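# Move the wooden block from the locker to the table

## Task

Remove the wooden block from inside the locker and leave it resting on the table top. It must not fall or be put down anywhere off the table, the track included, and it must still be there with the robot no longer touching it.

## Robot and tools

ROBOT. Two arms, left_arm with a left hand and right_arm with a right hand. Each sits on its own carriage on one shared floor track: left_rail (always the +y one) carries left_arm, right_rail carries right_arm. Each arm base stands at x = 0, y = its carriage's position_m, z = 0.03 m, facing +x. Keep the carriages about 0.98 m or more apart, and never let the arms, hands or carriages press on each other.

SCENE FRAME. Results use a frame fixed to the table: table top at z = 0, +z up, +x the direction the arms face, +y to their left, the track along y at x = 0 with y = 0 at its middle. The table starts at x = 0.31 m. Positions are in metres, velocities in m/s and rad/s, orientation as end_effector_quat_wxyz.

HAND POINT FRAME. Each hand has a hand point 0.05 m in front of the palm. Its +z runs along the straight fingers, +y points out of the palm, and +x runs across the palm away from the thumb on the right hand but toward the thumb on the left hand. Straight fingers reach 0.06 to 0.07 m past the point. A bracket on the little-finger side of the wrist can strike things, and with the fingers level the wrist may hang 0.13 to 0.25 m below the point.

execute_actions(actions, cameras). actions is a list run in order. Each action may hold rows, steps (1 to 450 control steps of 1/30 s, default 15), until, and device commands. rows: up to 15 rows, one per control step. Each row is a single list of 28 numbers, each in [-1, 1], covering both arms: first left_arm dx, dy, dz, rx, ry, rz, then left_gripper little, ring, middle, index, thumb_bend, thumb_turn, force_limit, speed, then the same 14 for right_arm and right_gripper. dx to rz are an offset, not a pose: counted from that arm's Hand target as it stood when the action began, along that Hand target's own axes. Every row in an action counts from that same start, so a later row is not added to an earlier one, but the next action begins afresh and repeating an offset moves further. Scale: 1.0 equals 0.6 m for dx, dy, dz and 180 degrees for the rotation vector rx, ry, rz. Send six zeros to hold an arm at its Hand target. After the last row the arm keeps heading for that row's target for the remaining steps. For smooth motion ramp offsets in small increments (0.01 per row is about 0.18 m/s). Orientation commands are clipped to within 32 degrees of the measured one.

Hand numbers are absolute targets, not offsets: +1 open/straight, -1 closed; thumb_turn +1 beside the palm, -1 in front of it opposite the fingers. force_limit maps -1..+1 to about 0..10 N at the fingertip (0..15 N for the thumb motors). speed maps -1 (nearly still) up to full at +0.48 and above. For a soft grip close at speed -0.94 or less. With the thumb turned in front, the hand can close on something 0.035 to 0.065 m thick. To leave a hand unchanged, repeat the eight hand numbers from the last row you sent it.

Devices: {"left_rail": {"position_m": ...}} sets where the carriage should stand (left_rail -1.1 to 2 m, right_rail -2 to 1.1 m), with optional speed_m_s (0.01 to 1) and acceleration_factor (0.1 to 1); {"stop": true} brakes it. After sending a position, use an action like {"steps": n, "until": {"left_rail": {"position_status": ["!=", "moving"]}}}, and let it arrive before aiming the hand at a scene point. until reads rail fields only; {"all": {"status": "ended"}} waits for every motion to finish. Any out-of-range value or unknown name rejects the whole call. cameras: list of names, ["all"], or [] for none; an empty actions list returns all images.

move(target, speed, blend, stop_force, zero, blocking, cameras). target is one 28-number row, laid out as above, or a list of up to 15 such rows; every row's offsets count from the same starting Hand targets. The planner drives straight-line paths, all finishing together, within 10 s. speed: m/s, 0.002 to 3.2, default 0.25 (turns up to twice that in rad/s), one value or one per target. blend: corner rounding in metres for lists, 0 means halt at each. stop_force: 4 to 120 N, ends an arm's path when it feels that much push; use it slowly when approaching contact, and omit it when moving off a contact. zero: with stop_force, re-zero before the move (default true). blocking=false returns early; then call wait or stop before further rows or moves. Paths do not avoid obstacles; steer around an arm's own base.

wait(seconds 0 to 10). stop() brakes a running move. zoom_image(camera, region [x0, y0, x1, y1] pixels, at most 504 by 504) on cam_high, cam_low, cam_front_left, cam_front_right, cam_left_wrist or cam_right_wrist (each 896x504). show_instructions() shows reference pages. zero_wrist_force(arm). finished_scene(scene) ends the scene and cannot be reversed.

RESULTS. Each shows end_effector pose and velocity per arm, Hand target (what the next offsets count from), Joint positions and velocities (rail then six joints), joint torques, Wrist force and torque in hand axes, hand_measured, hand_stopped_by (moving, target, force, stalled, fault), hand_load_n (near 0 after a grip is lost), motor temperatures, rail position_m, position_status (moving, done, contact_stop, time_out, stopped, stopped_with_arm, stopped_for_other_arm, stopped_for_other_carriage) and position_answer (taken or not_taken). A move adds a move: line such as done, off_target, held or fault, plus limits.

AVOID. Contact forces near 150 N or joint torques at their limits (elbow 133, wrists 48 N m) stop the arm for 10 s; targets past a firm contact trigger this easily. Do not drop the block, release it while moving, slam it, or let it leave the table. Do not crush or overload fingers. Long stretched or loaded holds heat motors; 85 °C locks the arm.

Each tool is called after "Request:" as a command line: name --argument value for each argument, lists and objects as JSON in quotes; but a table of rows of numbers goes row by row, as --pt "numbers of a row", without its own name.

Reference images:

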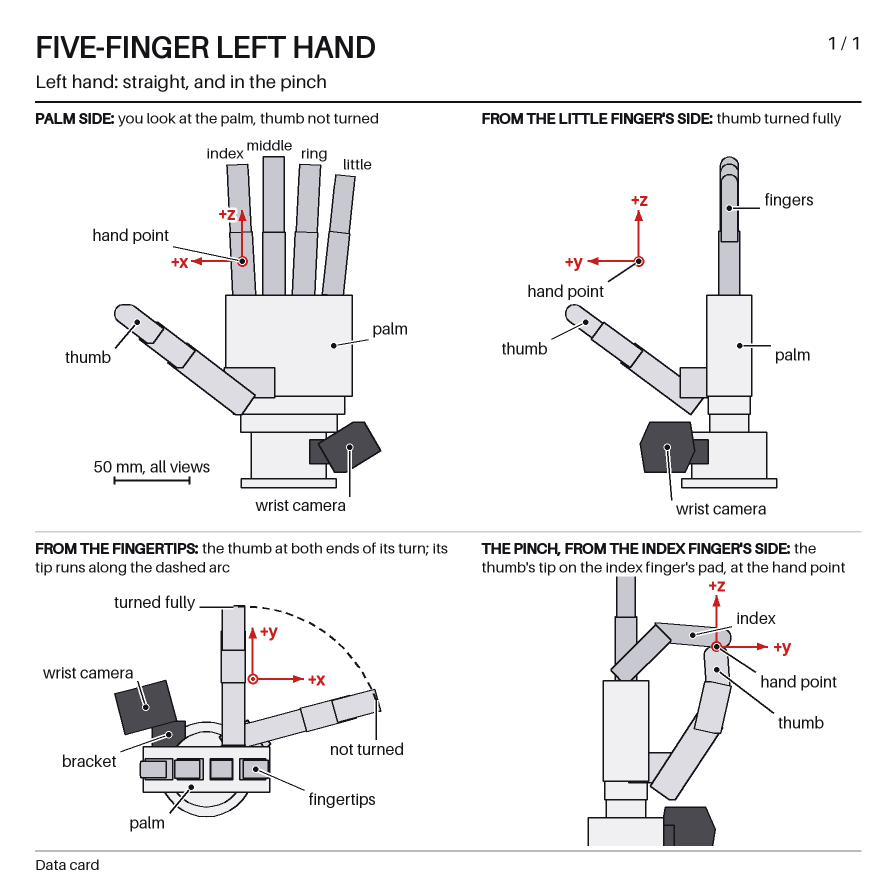

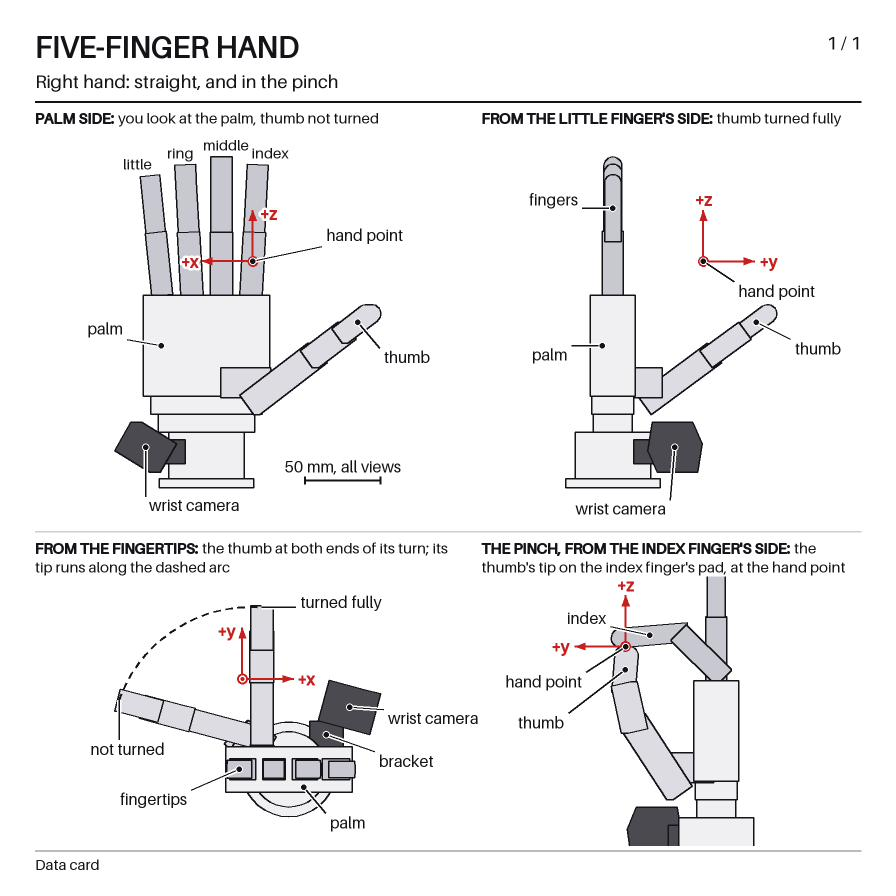

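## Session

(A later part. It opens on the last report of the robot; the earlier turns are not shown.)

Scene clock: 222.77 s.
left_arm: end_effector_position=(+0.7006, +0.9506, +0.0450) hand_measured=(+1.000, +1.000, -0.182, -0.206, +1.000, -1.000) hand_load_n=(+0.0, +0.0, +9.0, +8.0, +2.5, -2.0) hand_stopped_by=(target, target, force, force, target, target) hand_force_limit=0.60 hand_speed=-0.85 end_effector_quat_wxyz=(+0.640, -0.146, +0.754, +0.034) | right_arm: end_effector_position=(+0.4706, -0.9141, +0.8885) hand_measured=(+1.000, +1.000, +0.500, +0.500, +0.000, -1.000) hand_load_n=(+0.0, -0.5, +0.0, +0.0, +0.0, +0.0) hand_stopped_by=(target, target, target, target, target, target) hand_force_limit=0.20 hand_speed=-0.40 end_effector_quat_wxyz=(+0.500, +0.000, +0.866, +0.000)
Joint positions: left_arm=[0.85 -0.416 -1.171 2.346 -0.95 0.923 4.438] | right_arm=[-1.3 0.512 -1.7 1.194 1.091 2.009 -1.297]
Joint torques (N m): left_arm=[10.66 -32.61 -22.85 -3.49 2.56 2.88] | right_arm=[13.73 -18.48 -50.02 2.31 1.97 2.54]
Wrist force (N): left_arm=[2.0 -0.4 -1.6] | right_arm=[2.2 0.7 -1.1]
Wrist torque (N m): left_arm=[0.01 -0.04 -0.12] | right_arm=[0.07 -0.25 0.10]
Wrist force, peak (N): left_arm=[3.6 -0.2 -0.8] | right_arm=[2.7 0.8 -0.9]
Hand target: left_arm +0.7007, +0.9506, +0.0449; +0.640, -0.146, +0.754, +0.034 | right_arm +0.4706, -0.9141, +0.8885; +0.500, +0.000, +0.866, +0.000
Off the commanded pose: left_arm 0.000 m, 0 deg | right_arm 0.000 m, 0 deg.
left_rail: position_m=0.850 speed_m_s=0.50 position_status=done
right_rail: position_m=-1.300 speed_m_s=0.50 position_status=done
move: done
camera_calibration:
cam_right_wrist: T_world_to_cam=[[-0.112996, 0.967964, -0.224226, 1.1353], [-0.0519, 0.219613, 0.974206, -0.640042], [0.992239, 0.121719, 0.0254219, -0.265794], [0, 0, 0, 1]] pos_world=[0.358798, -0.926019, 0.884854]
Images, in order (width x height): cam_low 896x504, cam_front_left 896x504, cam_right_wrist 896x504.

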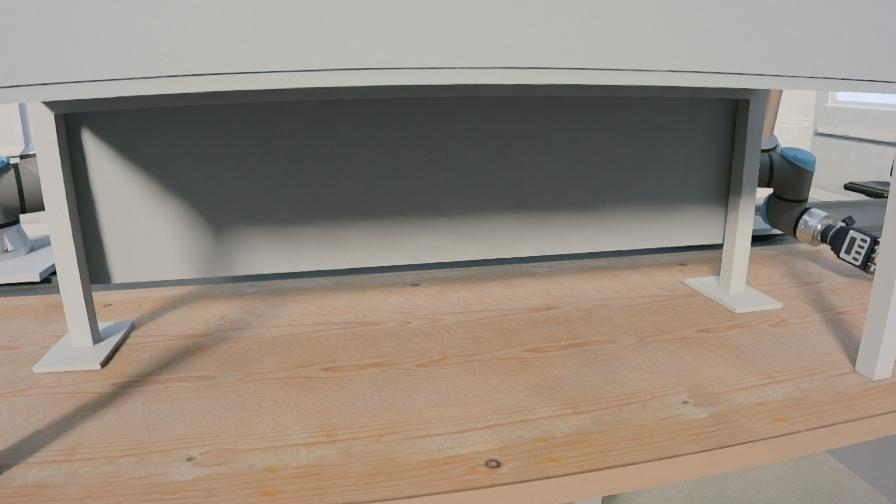

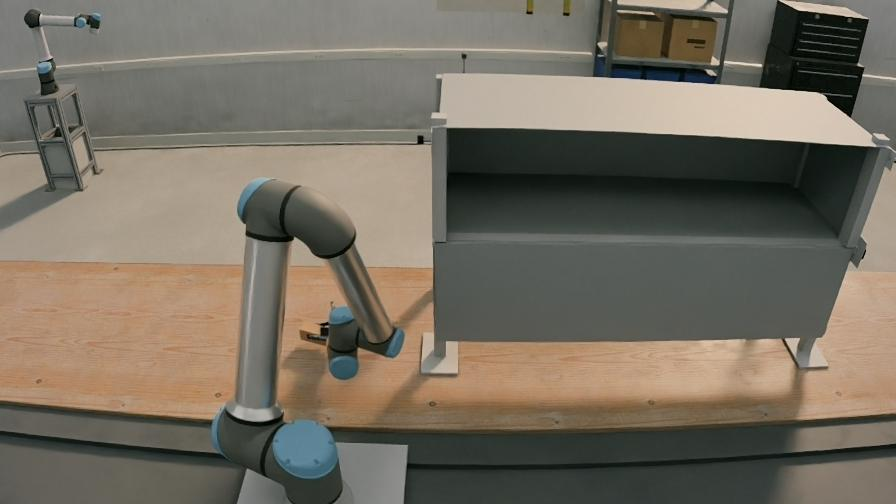

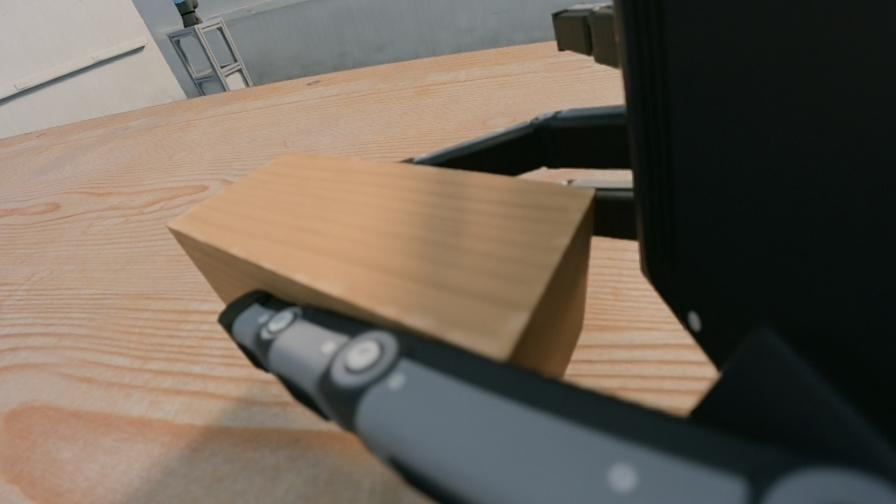

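Request:
move --target '[0.0731,0.0102,0.0135,0,0,0,1,1,-0.8,-0.8,1,-1,0.6,-0.85,0,0,0,0,0,0,1,1,0.5,0.5,0,-1,0.2,-0.4]' --speed 0.02 --stop_force 4 --cameras '["cam_right_wrist"]'

Scene clock: 227.60 s.
left_arm: end_effector_position=(+0.7007, +0.9506, +0.0162) hand_measured=(+1.000, +1.000, -0.182, -0.206, +1.000, -1.000) hand_load_n=(-0.5, +0.0, +9.0, +7.5, +2.5, -2.5) hand_stopped_by=(target, target, force, force, target, target) hand_force_limit=0.60 hand_speed=-0.85 end_effector_quat_wxyz=(+0.640, -0.146, +0.754, +0.034) | right_arm: end_effector_position=(+0.4706, -0.9141, +0.8885) hand_measured=(+1.000, +1.000, +0.500, +0.500, +0.000, -1.000) hand_load_n=(+0.0, +0.0, +0.0, +0.0, +0.0, +0.0) hand_stopped_by=(target, target, target, target, target, target) hand_force_limit=0.20 hand_speed=-0.40 end_effector_quat_wxyz=(+0.500, +0.000, +0.866, +0.000)
Joint positions: left_arm=[0.85 -0.416 -1.109 2.348 -1.014 0.923 4.438] | right_arm=[-1.3 0.512 -1.7 1.194 1.091 2.009 -1.297]
Joint torques (N m): left_arm=[4.95 -70.49 -14.57 1.76 2.28 -0.54] | right_arm=[14.09 -18.42 -49.12 2.28 1.79 2.43]
Wrist force (N): left_arm=[1.8 -0.5 -1.3] | right_arm=[2.2 0.7 -0.9]
Wrist torque (N m): left_arm=[-0.01 -0.02 -0.12] | right_arm=[0.05 -0.25 0.10]
Wrist force, peak (N): left_arm=[-12.3 -1.7 -7.5] | right_arm=[2.6 1.0 -1.1]
Hand target: left_arm +0.7007, +0.9506, +0.0163; +0.640, -0.146, +0.754, +0.034 (not the last commanded pose) | right_arm +0.4706, -0.9141, +0.8885; +0.500, +0.000, +0.866, +0.000
Off the commanded pose: left_arm 0.016 m, 0 deg | right_arm 0.000 m, 0 deg.
left_rail: position_m=0.850 speed_m_s=0.50 position_status=done
right_rail: position_m=-1.300 speed_m_s=0.50 position_status=done
move: contact (left_arm)
camera_calibration:
cam_right_wrist: T_world_to_cam=[[-0.112996, 0.967964, -0.224226, 1.1353], [-0.0519, 0.219613, 0.974206, -0.640042], [0.992239, 0.121719, 0.0254219, -0.265794], [0, 0, 0, 1]] pos_world=[0.358798, -0.926019, 0.884854]
Images, in order (width x height): cam_right_wrist 896x504.

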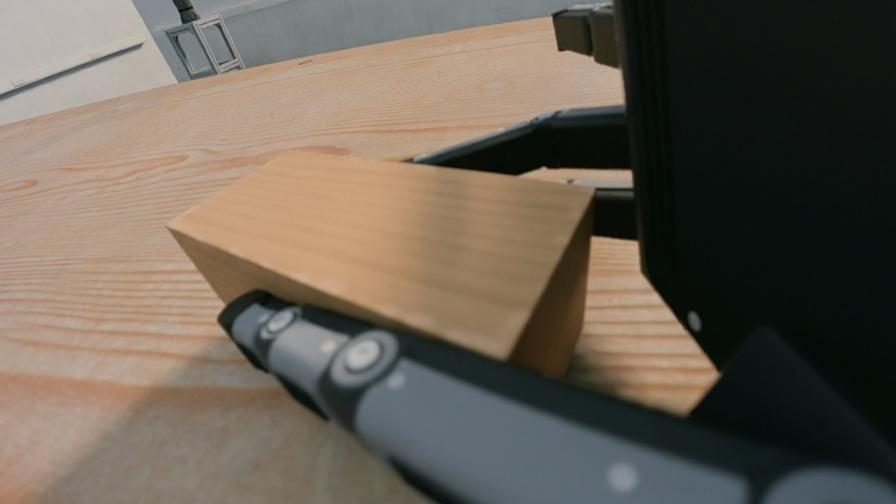

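Request:
execute_actions --actions '[{"rows":[[0,0,0,0,0,0,1,1,0.8,0.8,1,-1,0.6,-0.6,0,0,0,0,0,0,1,1,0.5,0.5,0,-1,0.2,-0.4]],"steps":80}]' --cameras '["cam_right_wrist"]'

Scene clock: 232.63 s.
left_arm: end_effector_position=(+0.7007, +0.9506, +0.0163) hand_measured=(+1.000, +1.000, +0.800, +0.800, +1.000, -1.000) hand_load_n=(+0.0, +0.0, +0.0, +0.0, +0.0, +0.0) hand_stopped_by=(target, target, target, target, target, target) hand_force_limit=0.60 hand_speed=-0.60 end_effector_quat_wxyz=(+0.640, -0.146, +0.754, +0.034) | right_arm: end_effector_position=(+0.4706, -0.9141, +0.8885) hand_measured=(+1.000, +1.000, +0.500, +0.500, +0.000, -1.000) hand_load_n=(+0.0, +0.0, +0.0, +0.0, +0.0, +0.0) hand_stopped_by=(target, target, target, target, target, target) hand_force_limit=0.20 hand_speed=-0.40 end_effector_quat_wxyz=(+0.500, +0.000, +0.866, +0.000)
Joint positions: left_arm=[0.85 -0.416 -1.109 2.348 -1.014 0.923 4.438] | right_arm=[-1.3 0.512 -1.7 1.194 1.091 2.009 -1.297]
Joint torques (N m): left_arm=[-8.68 -61.76 -17.55 0.7 0.31 -0.26] | right_arm=[13.91 -20 -49.28 2.27 1.88 2.42]
Wrist force (N): left_arm=[1.6 -0.3 -1.8] | right_arm=[2.1 0.8 -1.1]
Wrist torque (N m): left_arm=[0.03 -0.11 -0.06] | right_arm=[0.07 -0.23 0.09]
Wrist force, peak (N): left_arm=[2.4 -0.4 -1.5] | right_arm=[2.6 1.0 -1.0]
Hand target: left_arm +0.7007, +0.9506, +0.0163; +0.640, -0.146, +0.754, +0.034 | right_arm +0.4706, -0.9141, +0.8885; +0.500, +0.000, +0.866, +0.000
Off the commanded pose: left_arm 0.000 m, 0 deg | right_arm 0.000 m, 0 deg.
left_rail: position_m=0.850 speed_m_s=0.50 position_status=done
right_rail: position_m=-1.300 speed_m_s=0.50 position_status=done
camera_calibration:
cam_right_wrist: T_world_to_cam=[[-0.112996, 0.967964, -0.224226, 1.1353], [-0.0519, 0.219613, 0.974206, -0.640042], [0.992239, 0.121719, 0.0254219, -0.265794], [0, 0, 0, 1]] pos_world=[0.358798, -0.926019, 0.884854]
Images, in order (width x height): cam_right_wrist 896x504.

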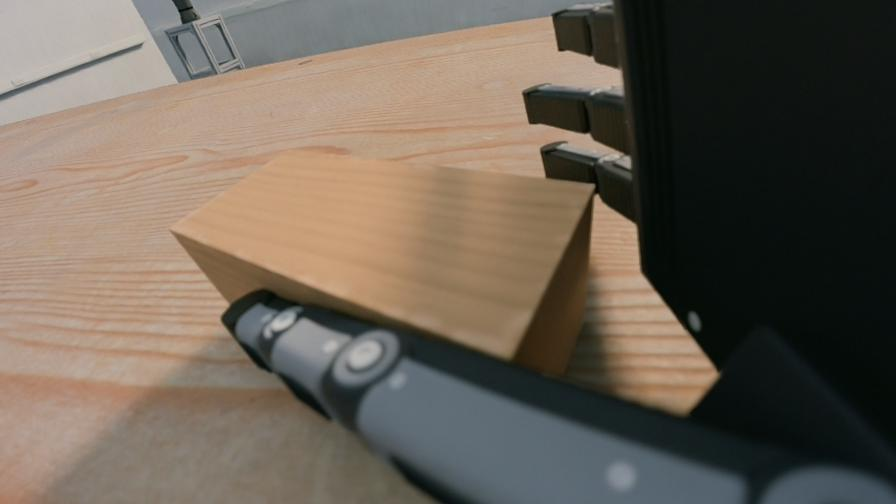

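Request:
move --pt "0 -0.005 -0.022 0 0 0 1 1 0.8 0.8 1 -1 0.6 -0.6 0 0 0 0 0 0 1 1 0.5 0.5 0 -1 0.2 -0.4" --pt "-0.325 -0.0502 -0.082 0 0 0 1 1 0.8 0.8 1 -1 0.6 -0.6 0 0 0 0 0 0 1 1 0.5 0.5 0 -1 0.2 -0.4" --blend '[0.003,0]' --speed '[0.03,0.1]' --cameras '["cam_front_left","cam_right_wrist","cam_high"]'

Scene clock: 240.97 s.
left_arm: end_effector_position=(+0.6886, +0.9444, +0.2190) hand_measured=(+1.000, +1.000, +0.800, +0.800, +1.000, -1.000) hand_load_n=(+0.0, +0.0, +0.0, +0.0, +0.0, +0.0) hand_stopped_by=(target, target, target, target, target, target) hand_force_limit=0.60 hand_speed=-0.60 end_effector_quat_wxyz=(+0.640, -0.146, +0.754, +0.034) | right_arm: end_effector_position=(+0.4706, -0.9141, +0.8885) hand_measured=(+1.000, +1.000, +0.500, +0.500, +0.000, -1.000) hand_load_n=(+0.0, +0.0, +0.0, +0.0, +0.0, +0.0) hand_stopped_by=(target, target, target, target, target, target) hand_force_limit=0.20 hand_speed=-0.40 end_effector_quat_wxyz=(+0.500, +0.000, +0.866, +0.000)
Joint positions: left_arm=[0.85 -0.441 -1.507 2.284 -0.547 0.898 4.43] | right_arm=[-1.3 0.512 -1.7 1.194 1.091 2.009 -1.297]
Joint torques (N m): left_arm=[-11.35 -55.57 -36.65 2.08 -2.93 -2.29] | right_arm=[13.23 -18.16 -48.67 2.2 1.7 2.41]
Wrist force (N): left_arm=[1.1 -0.2 -1.6] | right_arm=[2.2 0.8 -0.7]
Wrist torque (N m): left_arm=[0.03 -0.05 0.05] | right_arm=[0.05 -0.26 0.10]
Wrist force, peak (N): left_arm=[1.8 -0.5 -1.8] | right_arm=[2.6 0.7 -1.3]
Hand target: left_arm +0.6886, +0.9443, +0.2192; +0.640, -0.146, +0.754, +0.034 | right_arm +0.4706, -0.9141, +0.8885; +0.500, +0.000, +0.866, +0.000
Off the commanded pose: left_arm 0.000 m, 0 deg | right_arm 0.000 m, 0 deg.
left_rail: position_m=0.850 speed_m_s=0.50 position_status=done
right_rail: position_m=-1.300 speed_m_s=0.50 position_status=done
move: done
camera_calibration:
cam_right_wrist: T_world_to_cam=[[-0.112996, 0.967964, -0.224226, 1.1353], [-0.0519, 0.219613, 0.974206, -0.640042], [0.992239, 0.121719, 0.0254219, -0.265794], [0, 0, 0, 1]] pos_world=[0.358798, -0.926019, 0.884854]
Images, in order (width x height): cam_high 896x504, cam_front_left 896x504, cam_right_wrist 896x504.

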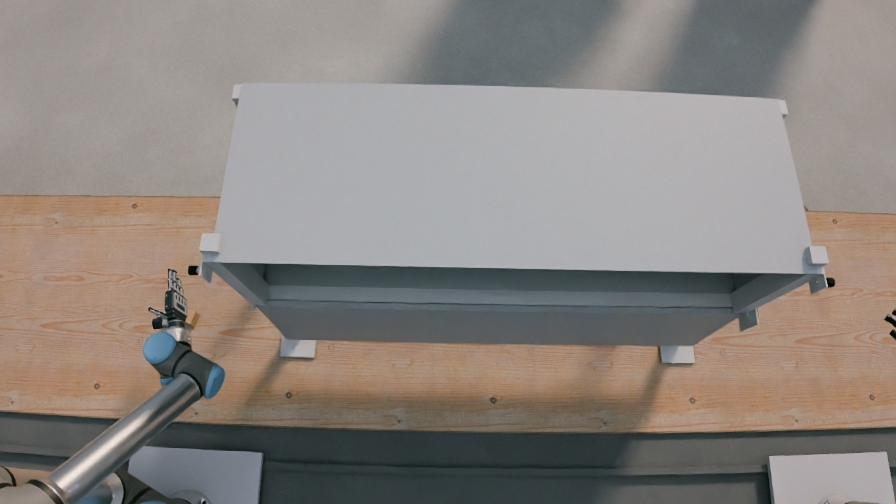

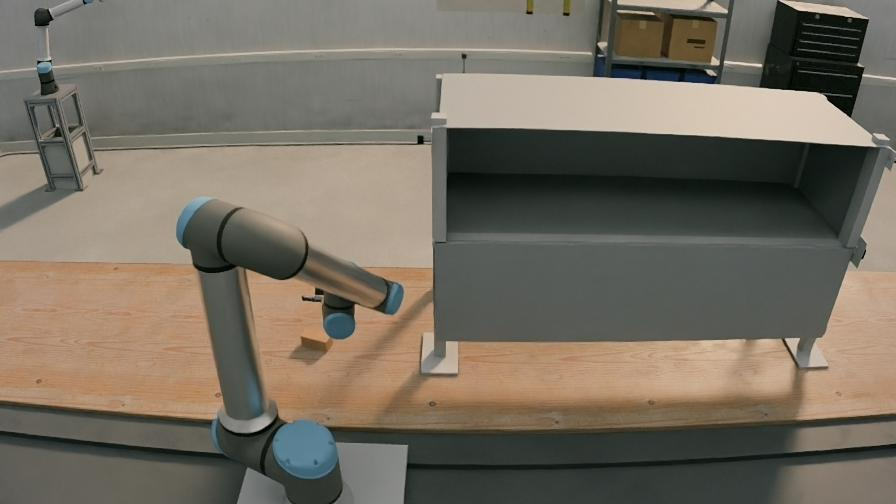

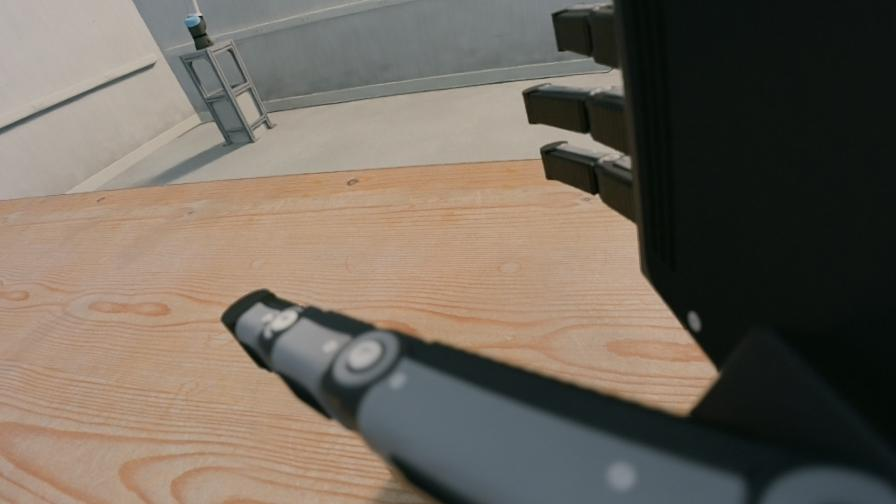

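Request:
zoom_image --camera "cam_front_left" --region '[240, 280, 400, 380]'

Request:
zoom_image --camera "cam_high" --region '[120, 250, 260, 370]'

Scaled by 3.150 from the camera's 896x504 image, which has a finer 1280x720 frame.

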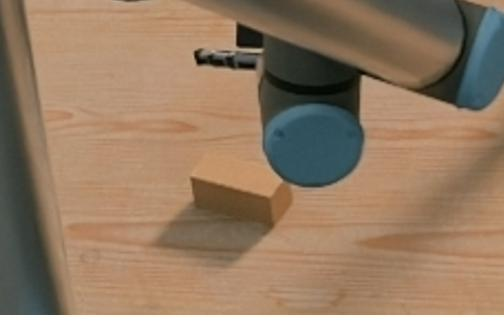

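Scaled by 3.600 from the camera's 896x504 image, which has a finer 1280x720 frame.

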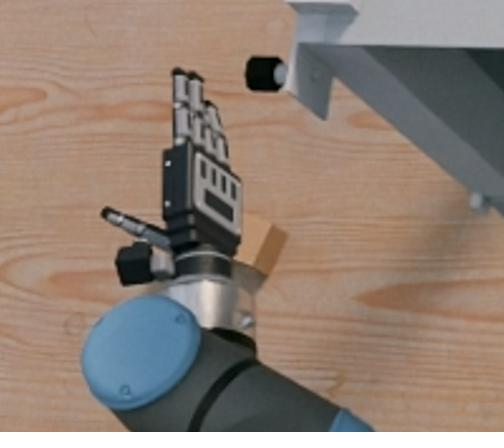

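The block is lying flat on the table.

Request:
finished_scene --scene 2

The scene is finished: the task was done.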